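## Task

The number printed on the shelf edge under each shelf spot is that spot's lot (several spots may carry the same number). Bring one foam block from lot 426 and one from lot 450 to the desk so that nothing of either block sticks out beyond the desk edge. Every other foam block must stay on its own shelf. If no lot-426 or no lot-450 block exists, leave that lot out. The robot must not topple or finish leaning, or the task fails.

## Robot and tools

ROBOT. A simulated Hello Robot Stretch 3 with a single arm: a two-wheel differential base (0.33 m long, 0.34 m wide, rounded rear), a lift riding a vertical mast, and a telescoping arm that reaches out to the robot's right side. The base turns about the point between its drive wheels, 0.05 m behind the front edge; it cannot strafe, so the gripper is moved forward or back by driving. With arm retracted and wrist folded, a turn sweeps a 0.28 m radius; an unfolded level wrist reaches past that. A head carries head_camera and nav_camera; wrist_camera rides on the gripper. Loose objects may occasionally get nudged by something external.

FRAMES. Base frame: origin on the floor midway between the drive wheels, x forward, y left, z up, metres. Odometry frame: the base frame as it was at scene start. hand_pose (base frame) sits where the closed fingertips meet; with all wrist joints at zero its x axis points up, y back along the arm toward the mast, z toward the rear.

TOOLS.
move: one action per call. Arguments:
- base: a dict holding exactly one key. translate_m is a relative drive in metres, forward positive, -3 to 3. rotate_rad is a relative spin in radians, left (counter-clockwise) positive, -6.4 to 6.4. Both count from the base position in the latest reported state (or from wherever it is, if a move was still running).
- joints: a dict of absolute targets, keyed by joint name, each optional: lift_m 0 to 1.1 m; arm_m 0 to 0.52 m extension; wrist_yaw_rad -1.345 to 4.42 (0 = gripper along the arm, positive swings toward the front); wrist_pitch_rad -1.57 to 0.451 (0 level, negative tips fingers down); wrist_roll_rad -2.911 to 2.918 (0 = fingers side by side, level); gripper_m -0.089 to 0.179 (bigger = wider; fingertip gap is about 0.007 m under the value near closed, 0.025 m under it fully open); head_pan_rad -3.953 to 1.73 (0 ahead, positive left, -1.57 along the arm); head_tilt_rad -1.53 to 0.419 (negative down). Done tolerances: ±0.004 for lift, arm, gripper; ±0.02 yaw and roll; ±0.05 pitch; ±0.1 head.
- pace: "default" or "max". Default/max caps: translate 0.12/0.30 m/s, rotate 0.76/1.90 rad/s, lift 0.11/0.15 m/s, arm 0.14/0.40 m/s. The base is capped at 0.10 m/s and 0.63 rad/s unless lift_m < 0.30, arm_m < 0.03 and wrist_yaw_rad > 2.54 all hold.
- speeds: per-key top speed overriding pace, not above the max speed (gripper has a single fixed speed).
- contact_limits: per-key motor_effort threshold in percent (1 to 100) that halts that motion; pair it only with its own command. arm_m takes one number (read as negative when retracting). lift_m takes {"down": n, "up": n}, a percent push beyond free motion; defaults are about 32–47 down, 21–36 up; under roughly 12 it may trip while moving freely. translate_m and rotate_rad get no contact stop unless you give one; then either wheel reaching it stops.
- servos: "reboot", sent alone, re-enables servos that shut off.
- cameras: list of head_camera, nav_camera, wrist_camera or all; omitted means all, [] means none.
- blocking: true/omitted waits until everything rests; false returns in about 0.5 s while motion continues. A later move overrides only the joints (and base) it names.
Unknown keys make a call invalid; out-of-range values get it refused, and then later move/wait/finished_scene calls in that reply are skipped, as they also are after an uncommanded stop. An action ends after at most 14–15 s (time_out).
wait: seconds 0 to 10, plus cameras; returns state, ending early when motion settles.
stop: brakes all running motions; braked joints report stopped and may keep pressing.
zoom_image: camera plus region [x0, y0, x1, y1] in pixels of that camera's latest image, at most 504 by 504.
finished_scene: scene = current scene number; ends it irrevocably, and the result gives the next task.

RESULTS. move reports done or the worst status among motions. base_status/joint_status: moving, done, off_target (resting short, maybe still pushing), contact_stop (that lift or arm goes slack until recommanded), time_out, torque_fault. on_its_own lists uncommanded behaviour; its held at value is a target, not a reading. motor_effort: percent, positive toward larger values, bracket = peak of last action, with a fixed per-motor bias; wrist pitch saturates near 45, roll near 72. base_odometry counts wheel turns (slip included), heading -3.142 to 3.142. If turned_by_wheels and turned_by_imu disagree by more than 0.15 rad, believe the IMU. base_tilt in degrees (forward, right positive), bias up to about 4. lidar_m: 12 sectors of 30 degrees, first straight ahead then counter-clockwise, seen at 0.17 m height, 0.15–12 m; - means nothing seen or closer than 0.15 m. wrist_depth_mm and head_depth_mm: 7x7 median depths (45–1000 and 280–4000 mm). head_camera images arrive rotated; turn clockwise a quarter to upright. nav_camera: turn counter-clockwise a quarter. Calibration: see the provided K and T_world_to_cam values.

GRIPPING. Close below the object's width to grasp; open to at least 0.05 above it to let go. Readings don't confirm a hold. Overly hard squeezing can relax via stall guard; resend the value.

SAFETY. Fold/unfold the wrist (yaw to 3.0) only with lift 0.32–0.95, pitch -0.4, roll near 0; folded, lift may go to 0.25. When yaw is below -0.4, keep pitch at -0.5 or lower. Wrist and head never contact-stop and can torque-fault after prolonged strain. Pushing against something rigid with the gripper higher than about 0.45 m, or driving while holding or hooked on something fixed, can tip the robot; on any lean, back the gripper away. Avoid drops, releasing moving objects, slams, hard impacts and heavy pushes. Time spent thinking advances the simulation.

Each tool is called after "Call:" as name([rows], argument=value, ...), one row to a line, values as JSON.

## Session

Call:
move(joints={"head_pan_rad":0,"head_tilt_rad":-0.4}, pace="max", cameras=["head_camera","nav_camera"])

Call:
move(joints={"head_pan_rad":-1.57}, pace="max", cameras=["head_camera","nav_camera"])

Call:
move(joints={"head_pan_rad":-3.14}, pace="max", cameras=["head_camera","nav_camera"])

Call:
move(joints={"head_pan_rad":1.57}, pace="max", cameras=["head_camera","nav_camera"])

Scene clock: 0.73 s.
move: done
base_odometry: x=+0.000 y=+0.000 heading=+0.000
turned_by_wheels: +0.000
turned_by_imu: +0.000
base_tilt: forward=-0.5 right=-1.1
lidar_m: 0.84 0.77 0.78 0.96 1.17 1.17 1.57 1.48 1.13 1.38 3.10 1.31
head_depth_mm: 1079 1189 1305 1459 1672 1747 1422 / 977 1056 1160 1282 1424 1608 1407 / 888 960 1040 1139 1248 1386 1415 / 815 873 942 1022 1109 1219 1320 / 756 805 859 924 999 1081 1195 / 702 745 792 847 904 988 1065 / 659 693 734 783 842 909 973
base_status: not commanded
joint_positions: lift_m=+0.306 arm_m=+0.001 wrist_yaw_rad=+2.853 wrist_pitch_rad=-0.337 wrist_roll_rad=+0.000 gripper_m=+0.037 head_pan_rad=+0.000 head_tilt_rad=-0.405
joint_status: all done
measured_speeds: all 0
motor_effort: left_wheel=-0.3(0.5) right_wheel=+0.3(0.8) lift_m=+25.9(27.3) arm_m=-7.5(7.7) wrist_yaw_rad=-0.8(1.2) wrist_pitch_rad=+2.0(2.1) wrist_roll_rad=+0.3(0.3) gripper_m=+0.1(1.0) head_pan_rad=+0.2(1.5) head_tilt_rad=-3.5(6.6)
hand_pose: x=+0.0453 y=+0.0786 z=+0.3376 quat_wxyz=(+0.218, +0.707, +0.017, +0.673) (m; base frame)
wrist_depth_mm: 133 - - - - - - / 136 - - - - - - / 145 - - - - - - / 155 187 881 871 814 - - / 170 180 731 670 662 682 653 / 575 193 126 561 128 574 574 / 503 204 315 496 476 493 492
pictures: head_camera (sideways), nav_camera (sideways)
camera_calibration:
head_camera: T_world_to_cam=[[-0.344652, -0.0462709, -0.93759, 1.23773], [0.0345346, 0.997483, -0.0619213, 0.0800601], [0.938095, -0.0537206, -0.342186, 0.395154], [0, 0, 0, 1]] pos_world=[0.0531267, -0.00136006, 1.30065]
nav_camera: T_world_to_cam=[[0.369258, 0.0170653, 0.92917, -1.16847], [0.0156872, -0.999803, 0.0121284, 0.0342469], [0.929195, 0.0100976, -0.369453, 0.428398], [0, 0, 0, 1]] pos_world=[0.0328639, 0.0498547, 1.24356]

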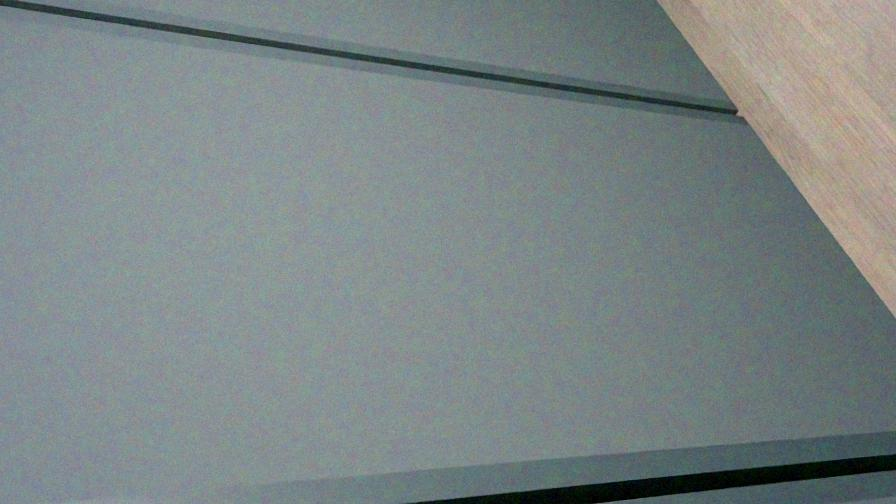

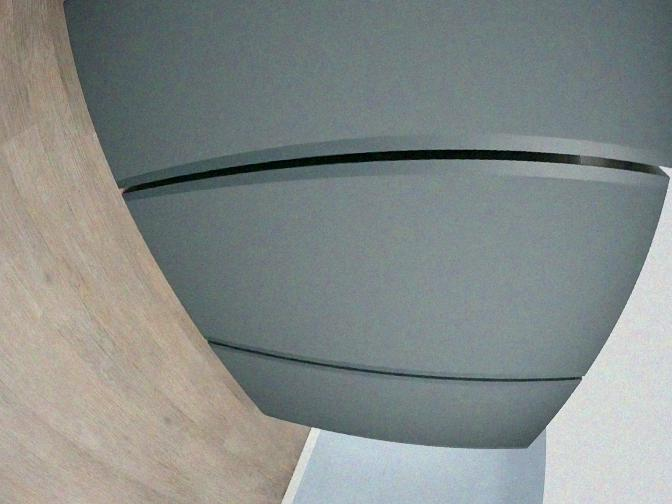

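Scene clock: 2.80 s.
move: done
base_odometry: x=+0.000 y=+0.000 heading=+0.000
turned_by_wheels: +0.000
turned_by_imu: +0.000
base_tilt: forward=-0.3 right=-1.2
lidar_m: 0.85 0.77 0.78 0.96 1.18 1.16 1.58 1.48 1.13 1.37 3.10 1.31
head_depth_mm: 1481 1543 1625 1619 1111 1231 1346 / 1639 1702 1787 1724 1100 1712 1413 / 1811 1906 2000 1712 1152 1709 1402 / 2023 2152 2262 1680 1848 1759 1407 / 2305 2436 2649 1657 2203 1756 1395 / 2656 2810 3121 2913 2338 1744 1395 / 2754 2875 3054 3126 2328 1720 1377
base_status: not commanded
joint_positions: lift_m=+0.306 arm_m=+0.001 wrist_yaw_rad=+2.853 wrist_pitch_rad=-0.337 wrist_roll_rad=+0.000 gripper_m=+0.037 head_pan_rad=-1.578 head_tilt_rad=-0.405
joint_status: all done
measured_speeds: translate_m=+0.000 rotate_rad=+0.000 lift_m=+0.000 arm_m=+0.000 wrist_yaw_rad=+0.000 wrist_pitch_rad=+0.000 wrist_roll_rad=+0.000 head_pan_rad=+0.024 head_tilt_rad=+0.000
motor_effort: left_wheel=+0.0(0.5) right_wheel=+0.2(1.2) lift_m=+26.8(27.2) arm_m=-11.9(12.8) wrist_yaw_rad=-0.1(2.2) wrist_pitch_rad=+2.1(2.2) wrist_roll_rad=+0.3(0.3) gripper_m=+0.3(0.9) head_pan_rad=+3.1(5.7) head_tilt_rad=+4.4(4.4)
hand_pose: x=+0.0453 y=+0.0786 z=+0.3376 quat_wxyz=(+0.218, +0.707, +0.017, +0.673) (m; base frame)
wrist_depth_mm: 134 - - - - - - / 136 - - - - - - / 145 - - - - - - / 156 186 865 871 823 - - / 170 181 727 667 663 694 646 / 569 193 126 561 128 566 569 / 507 205 315 492 479 493 492
pictures: head_camera (sideways), nav_camera (sideways)
camera_calibration:
head_camera: T_world_to_cam=[[-0.0437496, 0.345008, -0.937579, 1.23585], [0.997199, -0.041908, -0.0619528, 0.0741969], [-0.0606663, -0.937664, -0.342209, 0.401359], [0, 0, 0, 1]] pos_world=[0.00442779, -0.0469298, 1.30065]
nav_camera: T_world_to_cam=[[0.014368, -0.369391, 0.929163, -1.1663], [-0.999892, -0.00829514, 0.0121639, 0.0404564], [0.00321429, -0.929237, -0.36947, 0.434054], [0, 0, 0, 1]] pos_world=[0.0558143, -0.0271471, 1.24356]

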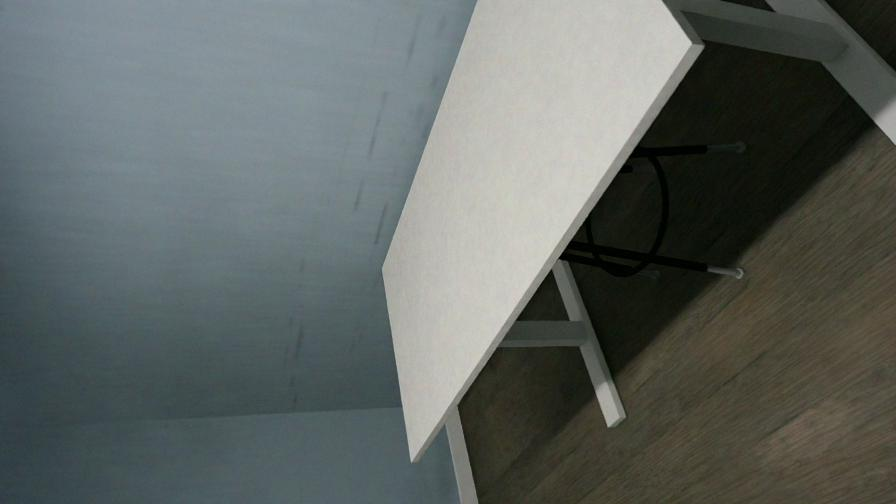

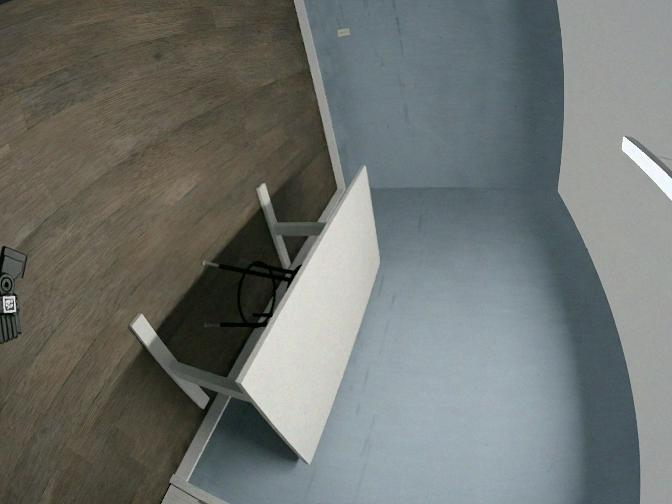

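Scene clock: 4.87 s.
move: done
base_odometry: x=+0.000 y=+0.000 heading=+0.000
turned_by_wheels: +0.000
turned_by_imu: +0.000
base_tilt: forward=-0.3 right=-1.3
lidar_m: 0.84 0.77 0.78 0.96 1.17 1.16 1.57 1.48 1.13 1.38 3.08 1.31
head_depth_mm: 1534 1616 1660 1785 1546 1694 1430 / 1384 1494 1613 1804 1722 1682 1425 / 1773 1861 1572 1695 1804 1764 1412 / 1657 1774 1909 2047 2182 1770 1404 / 1527 1629 1730 1858 1999 1763 1399 / 1404 1489 1566 1695 1794 1745 1395 / 1313 1381 1465 1553 1653 1702 1382
base_status: not commanded
joint_positions: lift_m=+0.306 arm_m=+0.001 wrist_yaw_rad=+2.853 wrist_pitch_rad=-0.337 wrist_roll_rad=+0.000 gripper_m=+0.037 head_pan_rad=-3.148 head_tilt_rad=-0.400
joint_status: all done
measured_speeds: translate_m=+0.000 rotate_rad=+0.000 lift_m=+0.000 arm_m=+0.000 wrist_yaw_rad=+0.000 wrist_pitch_rad=+0.000 wrist_roll_rad=+0.000 head_pan_rad=+0.024 head_tilt_rad=+0.000
motor_effort: left_wheel=-0.6(0.8) right_wheel=+0.5(1.5) lift_m=+27.0(27.1) arm_m=-12.2(13.0) wrist_yaw_rad=-0.3(1.9) wrist_pitch_rad=+2.1(2.2) wrist_roll_rad=-0.1(0.3) gripper_m=+0.3(0.9) head_pan_rad=+3.0(5.8) head_tilt_rad=+5.5(6.0)
hand_pose: x=+0.0453 y=+0.0786 z=+0.3376 quat_wxyz=(+0.218, +0.707, +0.017, +0.673) (m; base frame)
wrist_depth_mm: 133 - - - - - - / 136 - - - - - - / 144 - - - - - - / 155 186 888 866 821 - - / 169 180 730 672 665 688 662 / 571 193 126 558 129 578 573 / 503 204 313 502 482 495 491
pictures: head_camera (sideways), nav_camera (sideways)
camera_calibration:
head_camera: T_world_to_cam=[[0.34073, 0.0440759, -0.939128, 1.23552], [-0.0413187, -0.997233, -0.061794, 0.0803639], [-0.939253, 0.0598586, -0.337966, 0.401181], [0, 0, 0, 1]] pos_world=[-0.0408468, 0.0016709, 1.30086]
nav_camera: T_world_to_cam=[[-0.365167, -0.0146712, 0.930826, -1.16615], [-0.00909419, 0.999884, 0.012192, 0.0343568], [-0.930897, -0.004013, -0.365258, 0.434277], [0, 0, 0, 1]] pos_world=[-0.0212609, -0.049719, 1.24369]

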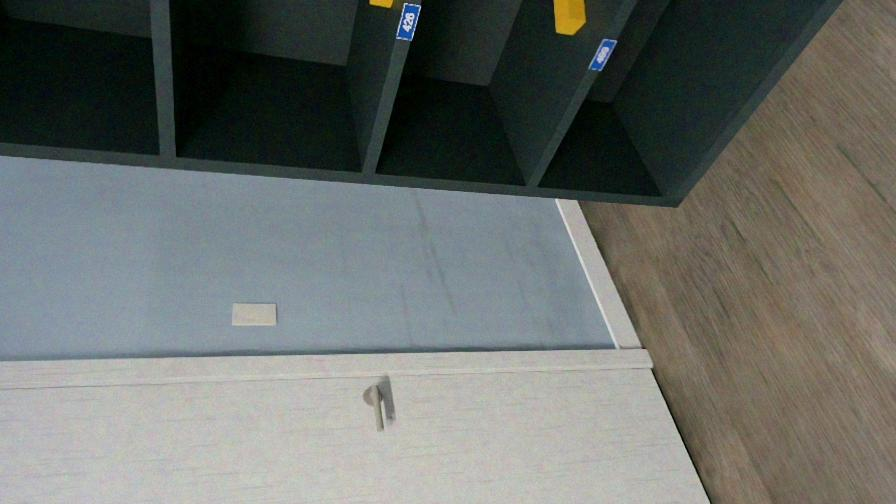

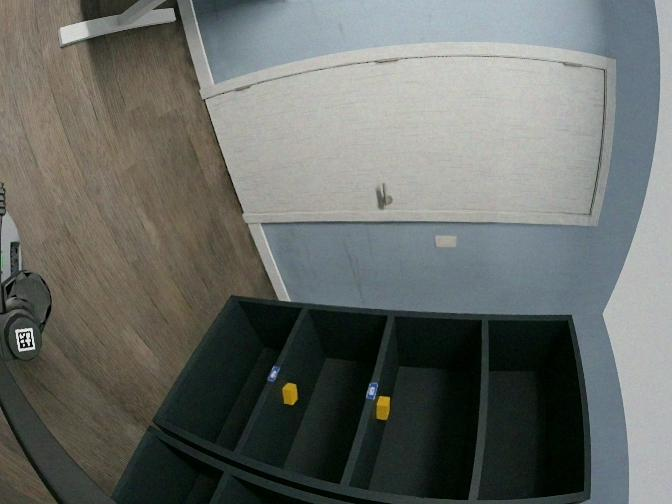

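Scene clock: 8.07 s.
move: done
base_odometry: x=+0.000 y=+0.000 heading=+0.000
turned_by_wheels: +0.000
turned_by_imu: +0.000
base_tilt: forward=-0.4 right=-1.2
lidar_m: 0.84 0.77 0.78 0.96 1.17 1.16 1.57 1.48 1.13 1.38 3.09 1.31
head_depth_mm: 750 778 815 849 888 930 976 / 824 860 902 945 991 1049 1106 / 915 964 1008 1080 1130 1202 1279 / 1033 1087 1151 1225 1314 1396 1401 / 1145 1214 1302 1395 1496 1605 1401 / 1251 1316 1427 1586 1565 1662 1395 / 1390 1467 1525 1666 1469 1638 1384
base_status: not commanded
joint_positions: lift_m=+0.306 arm_m=+0.001 wrist_yaw_rad=+2.853 wrist_pitch_rad=-0.337 wrist_roll_rad=+0.000 gripper_m=+0.037 head_pan_rad=+1.578 head_tilt_rad=-0.400
joint_status: all done
measured_speeds: translate_m=+0.000 rotate_rad=+0.000 lift_m=+0.000 arm_m=+0.000 wrist_yaw_rad=+0.000 wrist_pitch_rad=+0.000 wrist_roll_rad=+0.000 head_pan_rad=-0.024 head_tilt_rad=+0.000
motor_effort: left_wheel=-0.2(0.7) right_wheel=+0.6(1.3) lift_m=+25.8(27.4) arm_m=-11.9(12.9) wrist_yaw_rad=-1.2(2.2) wrist_pitch_rad=+2.1(2.1) wrist_roll_rad=-0.1(0.3) gripper_m=+0.5(1.2) head_pan_rad=-3.5(6.4) head_tilt_rad=+3.3(5.4)
hand_pose: x=+0.0453 y=+0.0786 z=+0.3376 quat_wxyz=(+0.218, +0.707, +0.017, +0.673) (m; base frame)
wrist_depth_mm: 133 - - - - - - / 136 - - - - - - / 144 - - - - - - / 155 187 870 872 824 - - / 170 181 723 663 662 689 662 / 571 193 126 566 129 571 570 / 505 205 313 494 482 492 493
pictures: head_camera (sideways), nav_camera (sideways)
camera_calibration:
head_camera: T_world_to_cam=[[0.0487379, -0.3396, -0.939306, 1.23763], [-0.997715, 0.0274932, -0.0617085, 0.0860187], [0.0467807, 0.940168, -0.337484, 0.394496], [0, 0, 0, 1]] pos_world=[0.00704779, 0.0470427, 1.30096]
nav_camera: T_world_to_cam=[[-0.019746, 0.364441, 0.931017, -1.16849], [0.999661, 0.0230113, 0.0121943, 0.0282002], [-0.0169798, 0.930942, -0.364772, 0.428066], [0, 0, 0, 1]] pos_world=[-0.0439953, 0.0266935, 1.24369]

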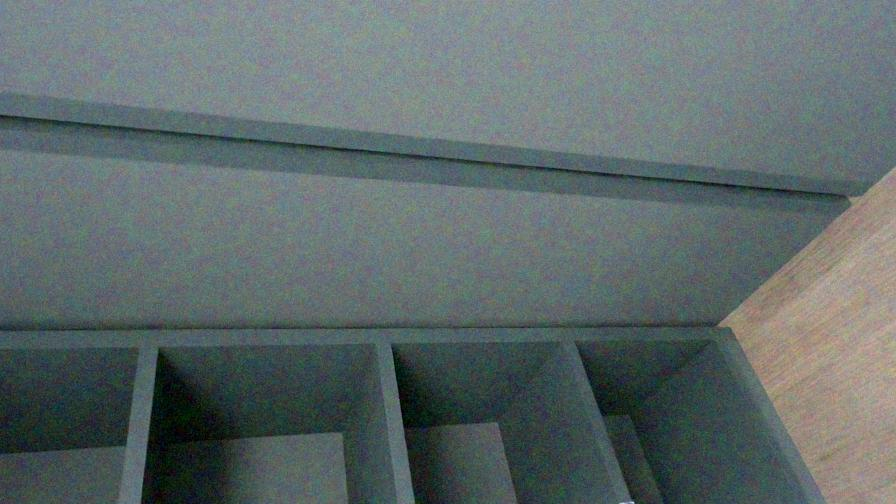

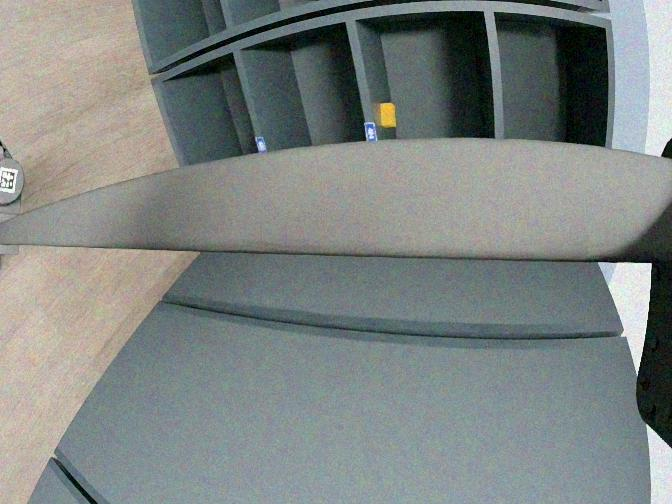

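Call:
move(joints={"head_pan_rad":-3.75,"head_tilt_rad":-0.45}, pace="max", cameras=["head_camera","nav_camera"])

Call:
zoom_image(camera="head_camera", region=[250, 0, 700, 504])

Call:
zoom_image(camera="nav_camera", region=[150, 100, 550, 500])

Scene clock: 17.73 s.
move: done
base_odometry: x=+0.000 y=+0.000 heading=+0.000
turned_by_wheels: +0.000
turned_by_imu: +0.000
base_tilt: forward=-0.3 right=-1.3
lidar_m: 0.84 0.77 0.77 0.96 1.17 1.17 1.57 1.49 1.13 1.38 3.10 1.31
head_depth_mm: 1277 1384 1440 1573 1420 - - / 1032 1389 1451 1628 1480 1593 1369 / 998 1054 1142 1248 1369 1524 1360 / 1369 1498 1550 1714 1461 1553 1353 / 1412 1547 1597 1760 1837 1586 1341 / 1457 1592 1675 1805 1897 1611 1343 / 1498 1627 1680 1776 1837 1646 1346
base_status: not commanded
joint_positions: lift_m=+0.306 arm_m=+0.001 wrist_yaw_rad=+2.853 wrist_pitch_rad=-0.337 wrist_roll_rad=+0.000 gripper_m=+0.037 head_pan_rad=-3.758 head_tilt_rad=-0.450
joint_status: all done
measured_speeds: translate_m=+0.000 rotate_rad=+0.000 lift_m=+0.000 arm_m=+0.000 wrist_yaw_rad=+0.000 wrist_pitch_rad=+0.000 wrist_roll_rad=+0.000 head_pan_rad=+0.024 head_tilt_rad=+0.000
motor_effort: left_wheel=-0.1(0.6) right_wheel=+0.4(1.4) lift_m=+26.6(27.0) arm_m=-11.8(12.8) wrist_yaw_rad=-0.4(1.9) wrist_pitch_rad=+2.0(2.1) wrist_roll_rad=-0.3(0.4) gripper_m=+0.1(1.1) head_pan_rad=+3.1(5.0) head_tilt_rad=-4.4(9.9)
hand_pose: x=+0.0453 y=+0.0786 z=+0.3376 quat_wxyz=(+0.218, +0.707, +0.017, +0.673) (m; base frame)
wrist_depth_mm: 133 - - - - - - / 136 - - - - - - / 145 - - - - - - / 156 186 881 853 824 - - / 170 181 732 670 663 684 660 / 574 193 126 565 129 571 573 / 501 205 315 498 484 498 491
pictures: head_camera (sideways), nav_camera (sideways)
camera_calibration:
head_camera: T_world_to_cam=[[0.342329, -0.185808, -0.921024, 1.2119], [-0.602539, -0.795563, -0.0634567, 0.0859339], [-0.720942, 0.576676, -0.384301, 0.460165], [0, 0, 0, 1]] pos_world=[-0.0313381, 0.0281799, 1.29848]
nav_camera: T_world_to_cam=[[-0.345165, 0.223692, 0.911495, -1.141], [0.564749, 0.825185, 0.0113493, 0.0319222], [-0.749613, 0.518683, -0.411155, 0.492924], [0, 0, 0, 1]] pos_world=[-0.0423584, -0.0267817, 1.24232]

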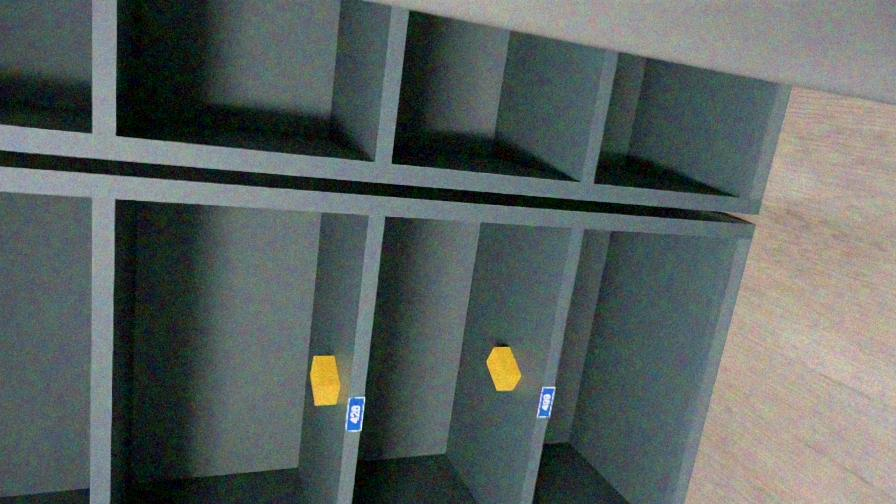

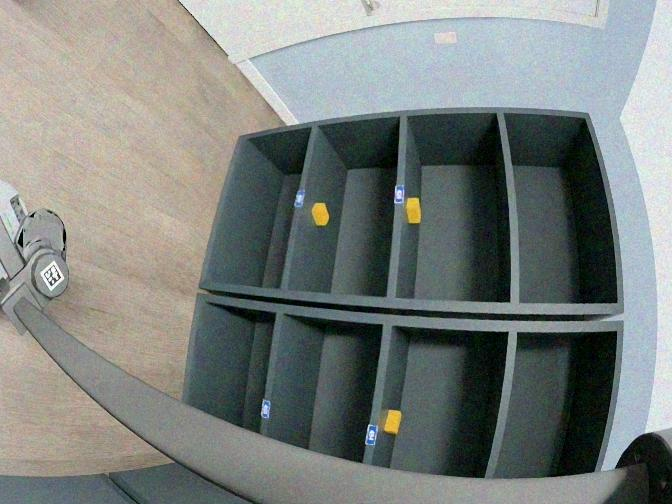

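Scaled by 1.000.

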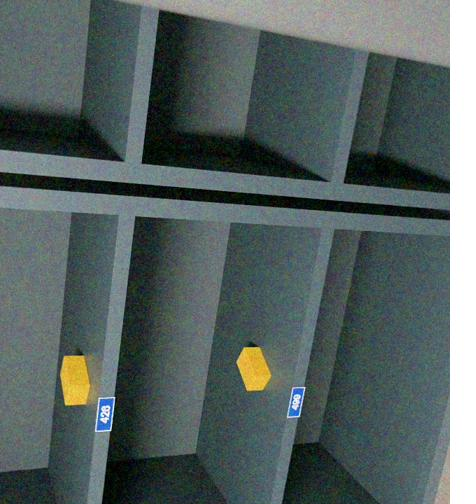

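Scaled by 1.260 from the camera's 672x504 image, which has a finer 792x594 frame.

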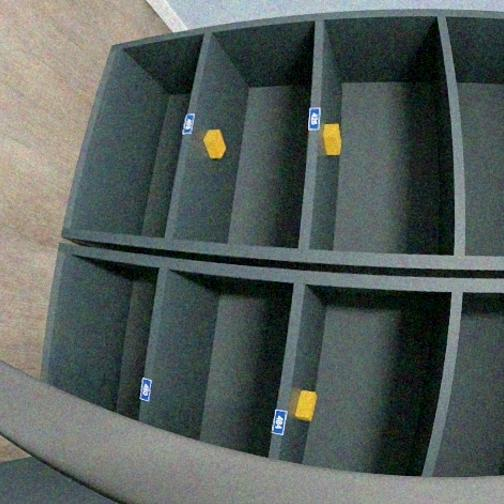

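Call:
move(base={"translate_m":-0.807}, joints={"head_pan_rad":-1.57,"head_tilt_rad":-0.2}, pace="max", cameras=[])

Call:
move(base={"rotate_rad":-2.503}, joints={"lift_m":0.29}, pace="max", cameras=["head_camera"])

Scene clock: 113.93 s.
move: done
base_odometry: x=-0.807 y=+0.000 heading=+0.000
turned_by_wheels: +0.000
turned_by_imu: +0.000
base_tilt: forward=-0.3 right=-1.3
lidar_m: 1.53 1.40 1.41 0.77 0.99 0.79 0.94 0.87 0.88 1.05 1.04 2.36
head_depth_mm: 918 927 938 956 975 984 967 / 1011 1027 1042 1062 1080 1105 1124 / 1129 1149 1169 1191 1214 1240 1267 / 1275 1297 1324 1358 1389 1352 1447 / 1457 1501 1547 1583 1556 1179 1640 / 1714 1778 1827 1891 1645 1105 1580 / 2059 2159 2242 2310 1622 1045 1522
base_status: done
joint_positions: lift_m=+0.306 arm_m=+0.001 wrist_yaw_rad=+2.853 wrist_pitch_rad=-0.337 wrist_roll_rad=+0.000 gripper_m=+0.037 head_pan_rad=-1.570 head_tilt_rad=-0.200
joint_status: all done
measured_speeds: all 0
motor_effort: left_wheel=-7.4(11.3) right_wheel=-4.0(13.5) lift_m=+26.3(27.3) arm_m=-11.9(12.5) wrist_yaw_rad=-0.7(2.2) wrist_pitch_rad=+2.0(2.2) wrist_roll_rad=-0.1(0.4) gripper_m=+0.5(1.1) head_pan_rad=-3.2(6.9) head_tilt_rad=+6.0(9.0)
hand_pose: x=+0.0453 y=+0.0786 z=+0.3376 quat_wxyz=(+0.218, +0.707, +0.017, +0.673) (m; base frame)
wrist_depth_mm: 133 - - - - - - / 136 - - - - - - / 144 163 - - - - - / 156 167 871 861 869 855 862 / 167 181 731 672 667 698 682 / 572 193 126 566 129 571 573 / 508 205 315 492 483 498 488
pictures: none
No camera images: "cameras" was empty.

Scene clock: 116.67 s.
move: done
base_odometry: x=-0.807 y=+0.000 heading=-2.503
turned_by_wheels: -2.503
turned_by_imu: -2.457
base_tilt: forward=-0.3 right=-1.1
lidar_m: 0.87 0.90 1.04 1.80 1.99 1.45 1.40 1.44 0.77 1.11 0.79 0.90
head_depth_mm: 992 1012 1014 1064 942 922 968 / 993 1015 1052 1083 941 1152 1037 / 989 1009 1048 1079 930 1150 1030 / 987 1008 1043 1079 850 1150 1026 / 985 1004 1045 1077 912 1142 1020 / 979 999 1041 1069 901 1137 1017 / 978 994 1039 1068 893 1132 1012
base_status: done
joint_positions: lift_m=+0.290 arm_m=+0.001 wrist_yaw_rad=+2.853 wrist_pitch_rad=-0.338 wrist_roll_rad=+0.000 gripper_m=+0.037 head_pan_rad=-1.570 head_tilt_rad=-0.200
joint_status: all done
measured_speeds: all 0
motor_effort: left_wheel=+5.1(14.9) right_wheel=-8.7(14.9) lift_m=+26.1(29.9) arm_m=-12.3(13.1) wrist_yaw_rad=-1.3(1.8) wrist_pitch_rad=+2.1(2.4) wrist_roll_rad=+0.1(0.3) gripper_m=+0.5(1.0) head_pan_rad=-2.8(3.8) head_tilt_rad=+4.7(6.7)
hand_pose: x=+0.0453 y=+0.0786 z=+0.3210 quat_wxyz=(+0.218, +0.707, +0.018, +0.673) (m; base frame)
wrist_depth_mm: 133 - - - - - - / 136 - - - - - - / 145 - - - - - - / 156 186 840 829 825 825 782 / 171 181 713 647 639 667 652 / 548 193 126 540 129 553 549 / 484 205 291 464 464 473 477
pictures: head_camera (sideways)
camera_calibration:
head_camera: T_world_to_cam=[[-0.0463952, 0.146547, -0.988115, 1.30198], [0.99751, -0.0458049, -0.0536297, 0.0633408], [-0.0531197, -0.988143, -0.144057, 0.143425], [0, 0, 0, 1]] pos_world=[0.00484128, -0.0461756, 1.31056]

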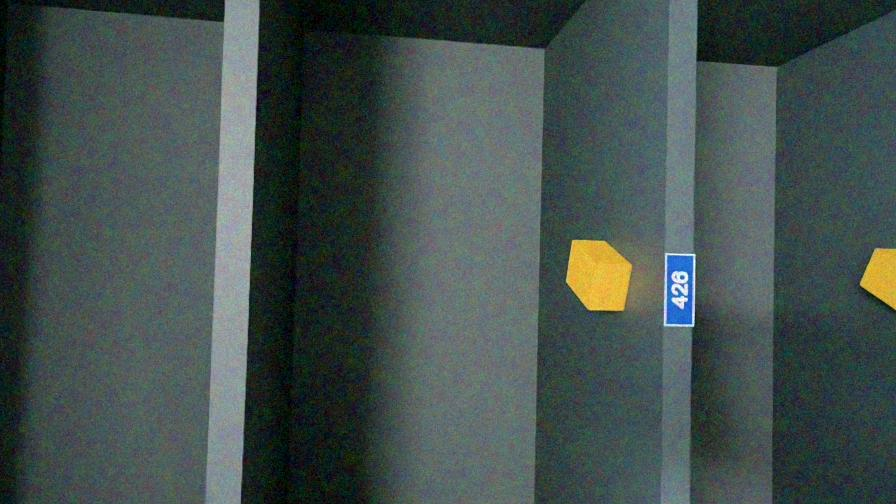

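Call:
zoom_image(camera="head_camera", region=[540, 200, 720, 350])

Call:
move(base={"rotate_rad":-0.02}, joints={"lift_m":0.92,"gripper_m":0.179,"wrist_pitch_rad":-0.4}, pace="max", cameras=[])

Call:
move(joints={"wrist_yaw_rad":0}, pace="max", cameras=[])

Call:
move(joints={"wrist_pitch_rad":0,"head_tilt_rad":-0.45}, cameras=["head_camera","wrist_camera"])

Scaled by 2.800 from the camera's 896x504 image, which has a finer 1280x720 frame.

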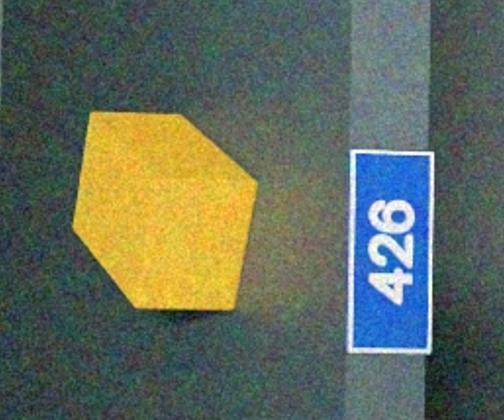

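Scene clock: 140.17 s.
move: done
base_odometry: x=-0.807 y=+0.000 heading=-2.522
turned_by_wheels: -0.020
turned_by_imu: -0.019
base_tilt: forward=-0.4 right=-1.2
lidar_m: 0.87 0.90 1.04 1.53 2.04 1.46 1.40 1.44 0.77 1.11 0.79 0.91
head_depth_mm: 996 983 966 1009 901 888 969 / 997 1020 1060 1087 939 1162 1039 / 992 1018 1051 1082 929 1154 1034 / 992 1006 1044 1076 921 1152 1024 / 980 1002 1040 1071 908 1142 1020 / 979 995 1036 1064 899 1132 1017 / 974 987 1030 1065 892 1126 1015
base_status: done
joint_positions: lift_m=+0.920 arm_m=+0.001 wrist_yaw_rad=+2.853 wrist_pitch_rad=-0.413 wrist_roll_rad=+0.000 gripper_m=+0.179 head_pan_rad=-1.570 head_tilt_rad=-0.200
joint_status: all done
measured_speeds: all 0
motor_effort: left_wheel=+7.2(11.1) right_wheel=-7.9(13.2) lift_m=+27.0(33.6) arm_m=-7.9(10.6) wrist_yaw_rad=-0.3(1.6) wrist_pitch_rad=+1.9(4.4) wrist_roll_rad=-0.1(0.4) gripper_m=+1.0(85.5) head_pan_rad=-1.8(2.8) head_tilt_rad=+3.6(5.3)
hand_pose: x=+0.0428 y=+0.0702 z=+0.9338 quat_wxyz=(+0.243, +0.705, +0.044, +0.664) (m; base frame)
wrist_depth_mm: 133 - - - - - - / 138 - - - - - - / 150 - - - - - - / 164 182 - - - - 861 / - 184 - - - - - / 123 200 - - - - - / - 242 - - - - 105
pictures: none
No camera images: "cameras" was empty.

Scene clock: 141.93 s.
move: done
base_odometry: x=-0.807 y=+0.000 heading=-2.522
turned_by_wheels: +0.000
turned_by_imu: +0.000
base_tilt: forward=-0.4 right=-1.2
lidar_m: 0.87 0.89 1.04 1.53 2.03 1.46 1.40 1.44 0.77 1.11 0.79 0.91
head_depth_mm: 997 981 965 1010 898 886 965 / 994 1021 1057 1091 941 1157 1034 / 994 1009 1051 1085 933 1159 1031 / 984 1009 1043 1078 918 1148 1024 / 983 1006 1041 1072 908 1139 1020 / 979 988 1032 1068 902 1138 1016 / 974 989 1027 1066 891 1127 1011
base_status: not commanded
joint_positions: lift_m=+0.920 arm_m=+0.001 wrist_yaw_rad=+0.003 wrist_pitch_rad=-0.413 wrist_roll_rad=+0.000 gripper_m=+0.179 head_pan_rad=-1.570 head_tilt_rad=-0.200
joint_status: all done
measured_speeds: all 0
motor_effort: left_wheel=+6.5(7.0) right_wheel=-7.4(8.3) lift_m=+23.4(26.9) arm_m=-6.9(7.9) wrist_yaw_rad=-3.6(7.7) wrist_pitch_rad=+2.0(2.0) wrist_roll_rad=-0.1(0.3) gripper_m=+0.6(1.1) head_pan_rad=-2.0(2.5) head_tilt_rad=+3.3(4.3)
hand_pose: x=-0.0208 y=-0.3706 z=+0.9338 quat_wxyz=(+0.693, +0.146, -0.691, -0.144) (m; base frame)
wrist_depth_mm: - - 380 378 - - - / - - - - - - - / - - - - - - - / - - - - - - - / - 142 - - - - - / - 140 - - - - - / - 986 - - - - 105
pictures: none
No camera images: "cameras" was empty.

Scene clock: 142.97 s.
move: done
base_odometry: x=-0.807 y=+0.000 heading=-2.522
turned_by_wheels: +0.000
turned_by_imu: +0.000
base_tilt: forward=-0.3 right=-1.2
lidar_m: 0.87 0.89 1.04 1.53 2.04 1.46 1.40 1.44 0.77 1.11 0.79 0.91
head_depth_mm: 579 978 1022 832 998 944 - / 591 989 1075 823 1226 972 882 / 605 985 1065 811 1234 1078 - / 619 986 1062 760 1228 1077 - / 635 983 1061 759 1220 955 1174 / 651 975 1051 782 1219 952 1187 / 672 974 1048 776 1218 980 1188
base_status: not commanded
joint_positions: lift_m=+0.920 arm_m=+0.001 wrist_yaw_rad=+0.003 wrist_pitch_rad=-0.024 wrist_roll_rad=+0.000 gripper_m=+0.179 head_pan_rad=-1.570 head_tilt_rad=-0.451
joint_status: all done
measured_speeds: all 0
motor_effort: left_wheel=+6.4(6.9) right_wheel=-6.9(7.9) lift_m=+24.8(24.8) arm_m=-6.4(7.2) wrist_yaw_rad=-2.8(4.8) wrist_pitch_rad=+4.0(5.6) wrist_roll_rad=+0.0(0.3) gripper_m=+0.8(1.1) head_pan_rad=-1.2(2.2) head_tilt_rad=-3.4(6.2)
hand_pose: x=-0.0207 y=-0.4011 z=+1.0284 quat_wxyz=(+0.707, +0.010, -0.707, -0.008) (m; base frame)
wrist_depth_mm: - - - - - - - / - - - - - 808 - / - - - - - - - / - - - 431 - - - / - 142 - - - - - / - 126 - - - - - / - - - - - - 105
pictures: head_camera (sideways), wrist_camera
camera_calibration:
head_camera: T_world_to_cam=[[-0.0464973, 0.387915, -0.920521, 1.21368], [0.997505, -0.0309726, -0.0634379, 0.0760931], [-0.0531195, -0.921174, -0.385507, 0.457678], [0, 0, 0, 1]] pos_world=[0.00484097, -0.0468454, 1.29848]
wrist_camera: T_world_to_cam=[[-0.998851, -0.0470151, -0.00928321, -0.0233622], [-0.00150436, 0.224377, -0.974501, 1.12464], [0.0478992, -0.973368, -0.22419, 0.00724258], [0, 0, 0, 1]] pos_world=[-0.0219904, -0.246392, 1.09737]

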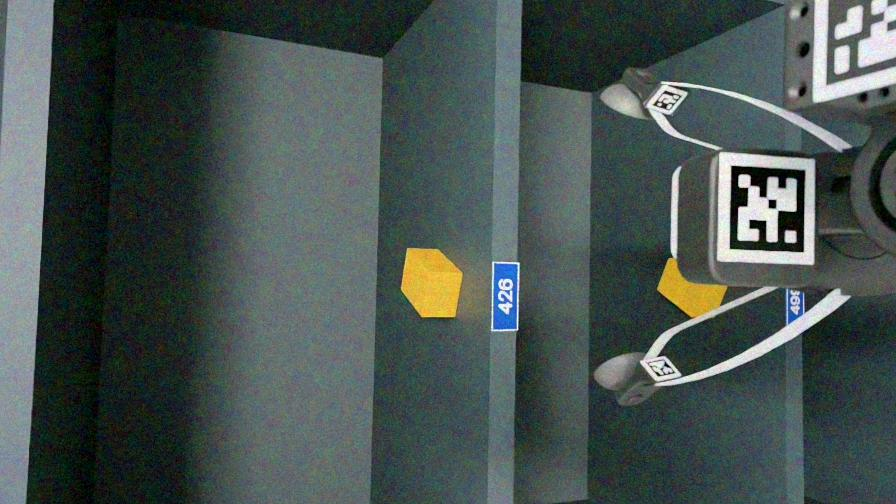

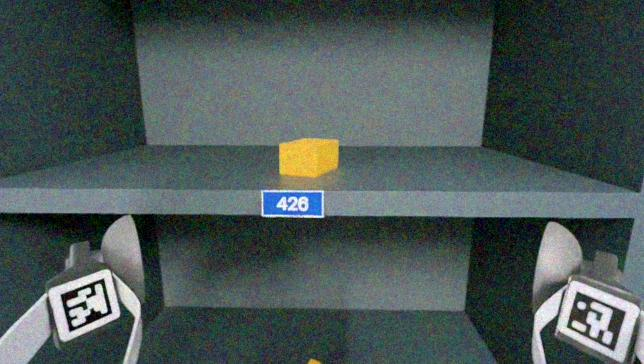

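Call:
move(base={"translate_m":0.138}, joints={"lift_m":0.93,"wrist_yaw_rad":-0.38}, pace="max", cameras=[])

Call:
move(joints={"arm_m":0.2}, cameras=["head_camera","wrist_camera"])

Scene clock: 176.63 s.
move: done
base_odometry: x=-0.919 y=-0.080 heading=-2.522
turned_by_wheels: +0.000
turned_by_imu: +0.000
base_tilt: forward=-0.3 right=-1.2
lidar_m: 0.73 0.75 1.01 1.00 2.24 1.61 1.54 1.58 0.84 1.10 0.72 0.76
head_depth_mm: 581 992 1077 832 1234 1052 - / 593 986 1065 820 1237 - - / 607 984 1060 756 1234 1011 - / 622 984 1056 802 1206 963 1206 / 639 977 1053 793 1219 989 1193 / 657 972 1049 781 1211 981 1195 / 680 952 962 773 998 942 960
base_status: done
joint_positions: lift_m=+0.930 arm_m=+0.001 wrist_yaw_rad=-0.377 wrist_pitch_rad=-0.023 wrist_roll_rad=+0.000 gripper_m=+0.179 head_pan_rad=-1.570 head_tilt_rad=-0.451
joint_status: all done
measured_speeds: all 0
motor_effort: left_wheel=+6.6(10.9) right_wheel=+4.7(9.5) lift_m=+24.1(30.5) arm_m=-2.7(4.9) wrist_yaw_rad=-3.2(8.0) wrist_pitch_rad=+3.8(4.1) wrist_roll_rad=+0.1(0.3) gripper_m=+0.7(0.9) head_pan_rad=-0.6(1.6) head_tilt_rad=+1.0(2.0)
hand_pose: x=-0.1156 y=-0.3832 z=+1.0387 quat_wxyz=(+0.693, -0.124, -0.696, -0.141) (m; base frame)
wrist_depth_mm: - - - - - - - / - - - - - - - / - - - - - - - / - - 498 - - - - / - 142 423 - - - - / - 126 - - - - - / - - - - 852 - 105
pictures: none
No camera images: "cameras" was empty.

Scene clock: 179.33 s.
move: done
base_odometry: x=-0.919 y=-0.080 heading=-2.522
turned_by_wheels: +0.000
turned_by_imu: +0.000
base_tilt: forward=-0.3 right=-1.1
lidar_m: 0.73 0.75 1.01 1.00 2.24 1.60 1.54 1.58 0.85 1.10 0.72 0.76
head_depth_mm: 582 988 1075 830 291 - 1222 / 593 987 1068 820 324 918 1220 / 608 984 1066 751 322 309 1208 / 623 980 1056 801 345 902 1206 / 638 976 1050 790 1219 994 1201 / 659 972 1054 781 1207 984 1192 / 681 949 963 773 999 941 959
base_status: not commanded
joint_positions: lift_m=+0.930 arm_m=+0.200 wrist_yaw_rad=-0.377 wrist_pitch_rad=-0.023 wrist_roll_rad=+0.000 gripper_m=+0.179 head_pan_rad=-1.570 head_tilt_rad=-0.451
joint_status: all done
measured_speeds: all 0
motor_effort: left_wheel=+6.8(7.2) right_wheel=+4.3(4.9) lift_m=+26.8(26.8) arm_m=+12.5(14.6) wrist_yaw_rad=-3.2(4.2) wrist_pitch_rad=+3.8(3.9) wrist_roll_rad=+0.0(0.3) gripper_m=+0.1(1.2) head_pan_rad=-0.7(1.7) head_tilt_rad=+4.0(4.6)
hand_pose: x=-0.1156 y=-0.5826 z=+1.0387 quat_wxyz=(+0.693, -0.124, -0.696, -0.141) (m; base frame)
wrist_depth_mm: - - - - 718 - - / - - - - 751 - - / - - - - 786 - - / - - - - - - - / - 142 - - - - - / - 126 237 253 - - - / - - - - 843 - 105
pictures: head_camera (sideways), wrist_camera
camera_calibration:
head_camera: T_world_to_cam=[[-0.0464973, 0.387915, -0.920521, 1.21368], [0.997505, -0.0309726, -0.0634379, 0.0760931], [-0.0531195, -0.921174, -0.385507, 0.457678], [0, 0, 0, 1]] pos_world=[0.00484097, -0.0468454, 1.29848]
wrist_camera: T_world_to_cam=[[-0.944894, 0.327247, -0.00919196, 0.0975235], [0.0813839, 0.207607, -0.974821, 1.17551], [-0.317098, -0.921851, -0.222799, -0.176136], [0, 0, 0, 1]] pos_world=[-0.0593707, -0.43833, 1.10757]

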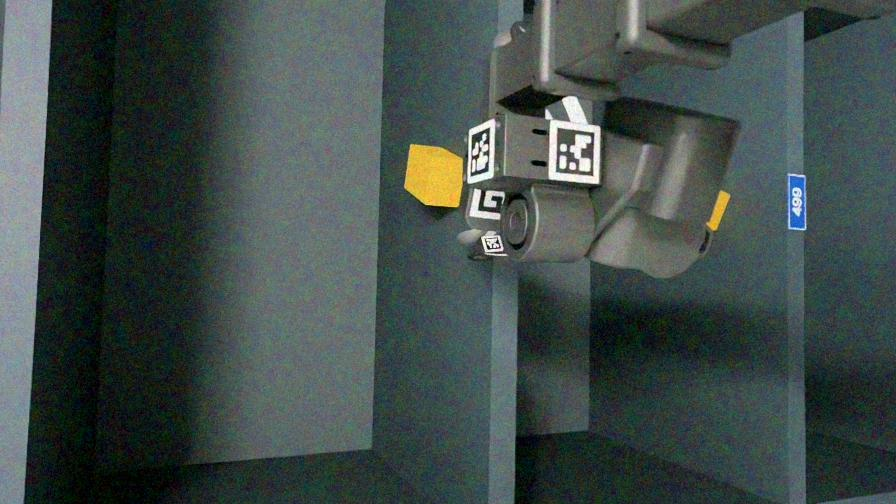

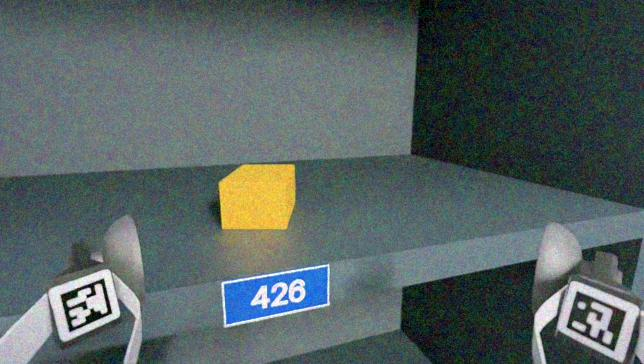

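Call:
move(base={"translate_m":-0.006}, joints={"lift_m":0.924}, cameras=[])

Call:
move(joints={"arm_m":0.34}, contact_limits={"arm_m":32}, cameras=["wrist_camera"])

Scene clock: 195.90 s.
move: done
base_odometry: x=-0.914 y=-0.077 heading=-2.522
turned_by_wheels: +0.000
turned_by_imu: +0.000
base_tilt: forward=-0.3 right=-1.1
lidar_m: 0.74 0.76 1.01 1.00 2.23 1.59 1.53 1.58 0.84 1.10 0.72 0.77
head_depth_mm: 575 995 1066 836 319 - 1220 / 587 990 1065 825 322 911 1212 / 603 984 1060 758 325 309 1212 / 615 982 1059 802 347 903 1204 / 634 980 1054 792 1219 992 1201 / 652 976 1047 785 1208 984 1193 / 674 952 979 774 1015 948 980
base_status: done
joint_positions: lift_m=+0.924 arm_m=+0.200 wrist_yaw_rad=-0.377 wrist_pitch_rad=-0.023 wrist_roll_rad=+0.000 gripper_m=+0.179 head_pan_rad=-1.570 head_tilt_rad=-0.450
joint_status: all done
measured_speeds: all 0
motor_effort: left_wheel=-5.0(7.3) right_wheel=-7.3(9.7) lift_m=+23.7(27.6) arm_m=+7.9(9.6) wrist_yaw_rad=-1.9(3.9) wrist_pitch_rad=+3.8(3.9) wrist_roll_rad=+0.1(0.3) gripper_m=+0.7(0.9) head_pan_rad=-0.2(1.4) head_tilt_rad=+3.8(5.2)
hand_pose: x=-0.1157 y=-0.5826 z=+1.0328 quat_wxyz=(+0.693, -0.124, -0.696, -0.141) (m; base frame)
wrist_depth_mm: - - - - 698 - - / - - - - 750 - - / - - - - 770 - - / - - - - - - - / - 142 - - - - - / - 126 234 248 - - - / - - - - 871 - 105
pictures: none
No camera images: "cameras" was empty.

Scene clock: 198.20 s.
move: done
base_odometry: x=-0.914 y=-0.077 heading=-2.522
turned_by_wheels: +0.000
turned_by_imu: +0.000
base_tilt: forward=-0.4 right=-1.2
lidar_m: 0.73 0.76 1.01 1.00 2.22 1.59 1.53 1.58 0.84 1.10 0.72 0.77
head_depth_mm: 575 986 1076 833 316 - 1223 / 587 987 1070 445 387 1010 1217 / 602 983 1061 457 470 973 1211 / 618 980 1058 684 1161 997 1205 / 633 978 1053 793 1213 990 1200 / 650 969 1044 784 1219 982 1198 / 674 946 986 774 1015 949 984
base_status: not commanded
joint_positions: lift_m=+0.924 arm_m=+0.340 wrist_yaw_rad=-0.377 wrist_pitch_rad=-0.023 wrist_roll_rad=+0.000 gripper_m=+0.179 head_pan_rad=-1.570 head_tilt_rad=-0.450
joint_status: all done
measured_speeds: all 0
motor_effort: left_wheel=-4.7(5.4) right_wheel=-6.7(7.9) lift_m=+25.5(25.6) arm_m=+12.1(14.3) wrist_yaw_rad=-2.9(4.1) wrist_pitch_rad=+3.8(3.9) wrist_roll_rad=+0.0(0.3) gripper_m=+0.8(1.0) head_pan_rad=-0.9(0.9) head_tilt_rad=+3.9(5.2)
contact_limits: arm_m 32 (drawing in: default 31, maximum 55; extending or still: default 39, maximum 69)
hand_pose: x=-0.1157 y=-0.7226 z=+1.0328 quat_wxyz=(+0.693, -0.124, -0.696, -0.141) (m; base frame)
wrist_depth_mm: - - - - - - - / - - - - - - - / - - - - 646 - - / - - - - - - - / - 142 184 184 - - - / - 126 188 186 - - - / 151 158 164 165 158 158 105
pictures: wrist_camera
camera_calibration:
wrist_camera: T_world_to_cam=[[-0.944894, 0.327247, -0.00919196, 0.143283], [0.0813839, 0.207607, -0.974821, 1.19873], [-0.317098, -0.921851, -0.222799, -0.306532], [0, 0, 0, 1]] pos_world=[-0.0593707, -0.57833, 1.10157]

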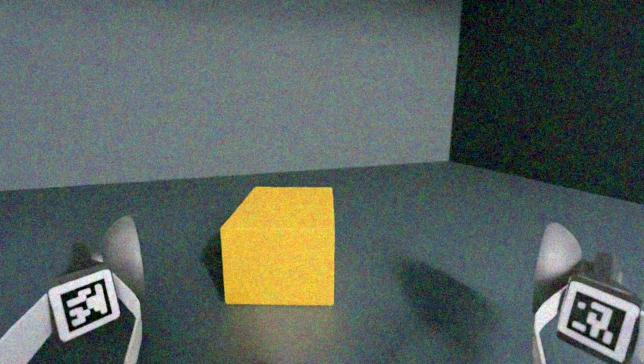

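Call:
move(joints={"arm_m":0.422}, contact_limits={"arm_m":32}, cameras=["wrist_camera"])

Scene clock: 206.37 s.
move: done
base_odometry: x=-0.914 y=-0.077 heading=-2.522
turned_by_wheels: +0.000
turned_by_imu: +0.000
base_tilt: forward=-0.3 right=-1.2
lidar_m: 0.74 0.76 1.01 1.01 2.23 1.60 1.53 1.58 0.84 1.10 0.72 0.77
head_depth_mm: 575 995 1073 833 312 - 1227 / 586 987 1066 437 388 1007 1218 / 599 982 1054 520 1232 980 1210 / 616 977 1057 562 1230 994 1206 / 632 978 1052 794 1219 990 1206 / 650 972 1052 783 1213 988 1193 / 672 949 984 780 1015 951 978
base_status: not commanded
joint_positions: lift_m=+0.924 arm_m=+0.422 wrist_yaw_rad=-0.378 wrist_pitch_rad=-0.023 wrist_roll_rad=+0.000 gripper_m=+0.179 head_pan_rad=-1.570 head_tilt_rad=-0.450
joint_status: all done
measured_speeds: all 0
motor_effort: left_wheel=-4.5(5.3) right_wheel=-7.3(8.1) lift_m=+25.3(29.0) arm_m=+15.2(15.3) wrist_yaw_rad=-2.1(3.4) wrist_pitch_rad=+3.7(3.9) wrist_roll_rad=+0.2(0.4) gripper_m=+0.4(1.1) head_pan_rad=+0.0(0.8) head_tilt_rad=+4.4(4.4)
contact_limits: arm_m 32 (drawing in: default 31, maximum 55; extending or still: default 39, maximum 69)
hand_pose: x=-0.1159 y=-0.8045 z=+1.0328 quat_wxyz=(+0.693, -0.125, -0.696, -0.141) (m; base frame)
wrist_depth_mm: - - - - - 541 - / - - - - - 546 - / - - - - - 563 - / - - - - - - - / - 142 - 173 - - - / - 126 - 124 124 - - / 151 158 158 108 108 158 105
pictures: wrist_camera
camera_calibration:
wrist_camera: T_world_to_cam=[[-0.944575, 0.328167, -0.00920489, 0.170665], [0.0815974, 0.207522, -0.974821, 1.21572], [-0.317994, -0.921543, -0.222797, -0.382007], [0, 0, 0, 1]] pos_world=[-0.0594698, -0.66033, 1.10157]

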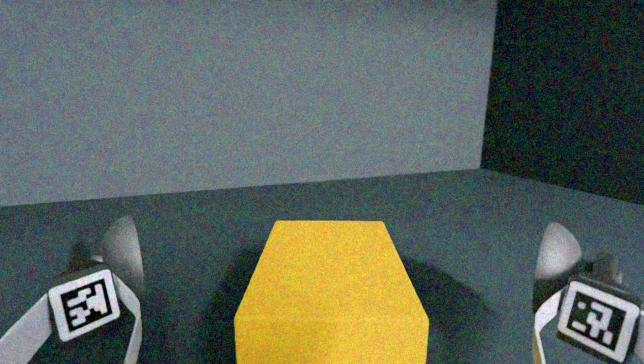

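Call:
move(joints={"gripper_m":0.02}, cameras=[])

Call:
move(joints={"lift_m":0.975}, cameras=[])

Call:
move(joints={"arm_m":0}, speeds={"arm_m":0.2}, cameras=["head_camera","wrist_camera"])

Scene clock: 224.03 s.
move: done
base_odometry: x=-0.914 y=-0.077 heading=-2.522
turned_by_wheels: +0.000
turned_by_imu: +0.000
base_tilt: forward=-0.4 right=-1.3
lidar_m: 0.74 0.76 1.01 1.01 2.22 1.59 1.53 1.58 0.84 1.10 0.72 0.77
head_depth_mm: 577 989 1067 831 312 - 1228 / 586 989 1068 436 386 1006 1220 / 600 983 1049 521 1225 974 1207 / 615 987 1058 563 1223 995 1211 / 633 973 1056 796 1221 989 1204 / 652 970 1053 784 1214 989 1197 / 670 951 985 775 1012 946 986
base_status: not commanded
joint_positions: lift_m=+0.924 arm_m=+0.422 wrist_yaw_rad=-0.378 wrist_pitch_rad=-0.023 wrist_roll_rad=+0.000 gripper_m=+0.021 head_pan_rad=-1.570 head_tilt_rad=-0.450
joint_status: all done
measured_speeds: all 0
motor_effort: left_wheel=-4.7(5.4) right_wheel=-7.1(7.7) lift_m=+22.0(23.0) arm_m=+13.4(15.5) wrist_yaw_rad=-1.8(3.4) wrist_pitch_rad=+3.8(3.9) wrist_roll_rad=-0.2(0.3) gripper_m=-25.3(98.3) head_pan_rad=+1.2(1.4) head_tilt_rad=+3.1(3.5)
contact_limits: arm_m 32 (drawing in: default 31, maximum 55; extending or still: default 39, maximum 69)
hand_pose: x=-0.1159 y=-0.8045 z=+1.0328 quat_wxyz=(+0.693, -0.125, -0.696, -0.141) (m; base frame)
wrist_depth_mm: - - - - - 529 - / - - - - - 551 - / - - - - - 570 - / - - - - - - - / - - 150 173 152 - - / - - 131 124 128 - - / 165 151 151 108 108 121 159
pictures: none
No camera images: "cameras" was empty.

Scene clock: 225.33 s.
move: done
base_odometry: x=-0.914 y=-0.077 heading=-2.522
turned_by_wheels: +0.000
turned_by_imu: +0.000
base_tilt: forward=-0.3 right=-1.2
lidar_m: 0.74 0.76 1.01 1.01 2.22 1.60 1.53 1.58 0.84 1.10 0.72 0.77
head_depth_mm: 577 989 1070 345 1236 981 1190 / 589 989 1041 373 1239 1008 1222 / 600 981 797 532 1239 979 1210 / 616 979 1044 686 1229 995 1204 / 633 975 1051 793 1217 988 1203 / 651 969 1050 785 1215 989 1191 / 672 951 986 777 1016 946 980
base_status: not commanded
joint_positions: lift_m=+0.975 arm_m=+0.422 wrist_yaw_rad=-0.378 wrist_pitch_rad=-0.023 wrist_roll_rad=+0.000 gripper_m=+0.024 head_pan_rad=-1.570 head_tilt_rad=-0.450
joint_status: all done
measured_speeds: translate_m=+0.000 rotate_rad=+0.000 lift_m=+0.000 arm_m=-0.001 wrist_yaw_rad=+0.000 wrist_pitch_rad=+0.000 wrist_roll_rad=+0.000 head_pan_rad=+0.000 head_tilt_rad=+0.000
motor_effort: left_wheel=-5.0(5.3) right_wheel=-7.1(7.7) lift_m=+30.2(32.9) arm_m=-12.5(14.5) wrist_yaw_rad=-1.8(3.0) wrist_pitch_rad=+3.7(3.9) wrist_roll_rad=+0.3(0.4) gripper_m=-10.8(25.9) head_pan_rad=+1.2(1.5) head_tilt_rad=+2.8(3.6)
contact_limits: arm_m 32 (drawing in: default 31, maximum 55; extending or still: default 39, maximum 69)
hand_pose: x=-0.1159 y=-0.8045 z=+1.0838 quat_wxyz=(+0.693, -0.125, -0.696, -0.141) (m; base frame)
wrist_depth_mm: - - - - - 524 - / - - - - - 550 - / - - - - - 559 - / - - - - - - - / - - 151 177 151 - - / - - 132 125 128 - - / - - - 108 107 107 -
pictures: none
No camera images: "cameras" was empty.

Scene clock: 229.17 s.
move: done
base_odometry: x=-0.914 y=-0.077 heading=-2.522
turned_by_wheels: +0.000
turned_by_imu: +0.000
base_tilt: forward=-0.2 right=-1.1
lidar_m: 0.74 0.76 1.01 1.00 2.23 1.59 1.53 1.58 0.84 1.10 0.72 0.77
head_depth_mm: 577 990 1071 834 709 - - / 586 987 1064 825 422 - - / 600 981 1061 814 698 - - / 617 977 1059 803 1224 998 1210 / 631 977 1051 797 1212 993 1200 / 651 972 1051 786 1208 987 1202 / 673 948 986 776 1016 948 978
base_status: not commanded
joint_positions: lift_m=+0.975 arm_m=+0.001 wrist_yaw_rad=-0.378 wrist_pitch_rad=-0.023 wrist_roll_rad=+0.000 gripper_m=+0.024 head_pan_rad=-1.570 head_tilt_rad=-0.450
joint_status: all done
measured_speeds: all 0
motor_effort: left_wheel=-5.3(5.3) right_wheel=-7.0(8.1) lift_m=+27.2(30.1) arm_m=-11.9(14.9) wrist_yaw_rad=-2.1(3.4) wrist_pitch_rad=+3.6(3.9) wrist_roll_rad=-0.1(0.3) gripper_m=-10.9(11.3) head_pan_rad=+1.7(2.0) head_tilt_rad=+1.7(3.4)
hand_pose: x=-0.1159 y=-0.3831 z=+1.0838 quat_wxyz=(+0.693, -0.125, -0.696, -0.141) (m; base frame)
wrist_depth_mm: - - - - - - - / - - - - - - - / - - - - - - - / - - - - - - - / - - 151 176 151 - - / - - 131 125 128 - - / - 100 - 108 108 118 -
pictures: head_camera (sideways), wrist_camera
camera_calibration:
head_camera: T_world_to_cam=[[-0.0465557, 0.386597, -0.921073, 1.21434], [0.997502, -0.0310388, -0.0634466, 0.0761015], [-0.0531173, -0.921726, -0.384187, 0.455933], [0, 0, 0, 1]] pos_world=[0.0048408, -0.046851, 1.29848]
wrist_camera: T_world_to_cam=[[-0.944575, 0.328167, -0.00920489, 0.0328118], [0.0815974, 0.207522, -0.974821, 1.17796], [-0.317994, -0.921543, -0.222797, 0.0177855], [0, 0, 0, 1]] pos_world=[-0.0594698, -0.23883, 1.15257]

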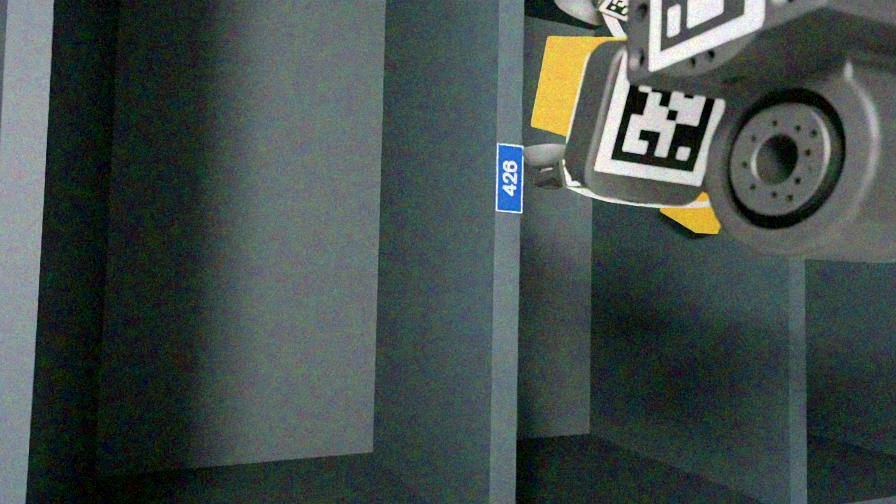

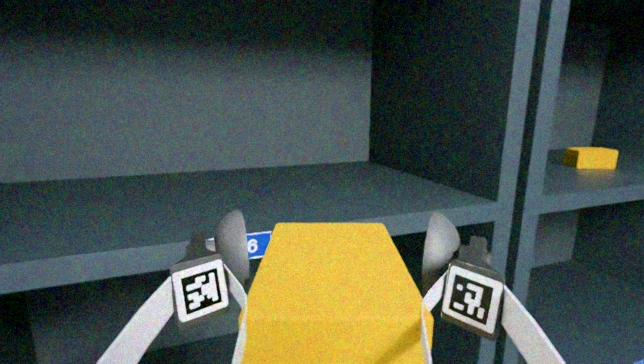

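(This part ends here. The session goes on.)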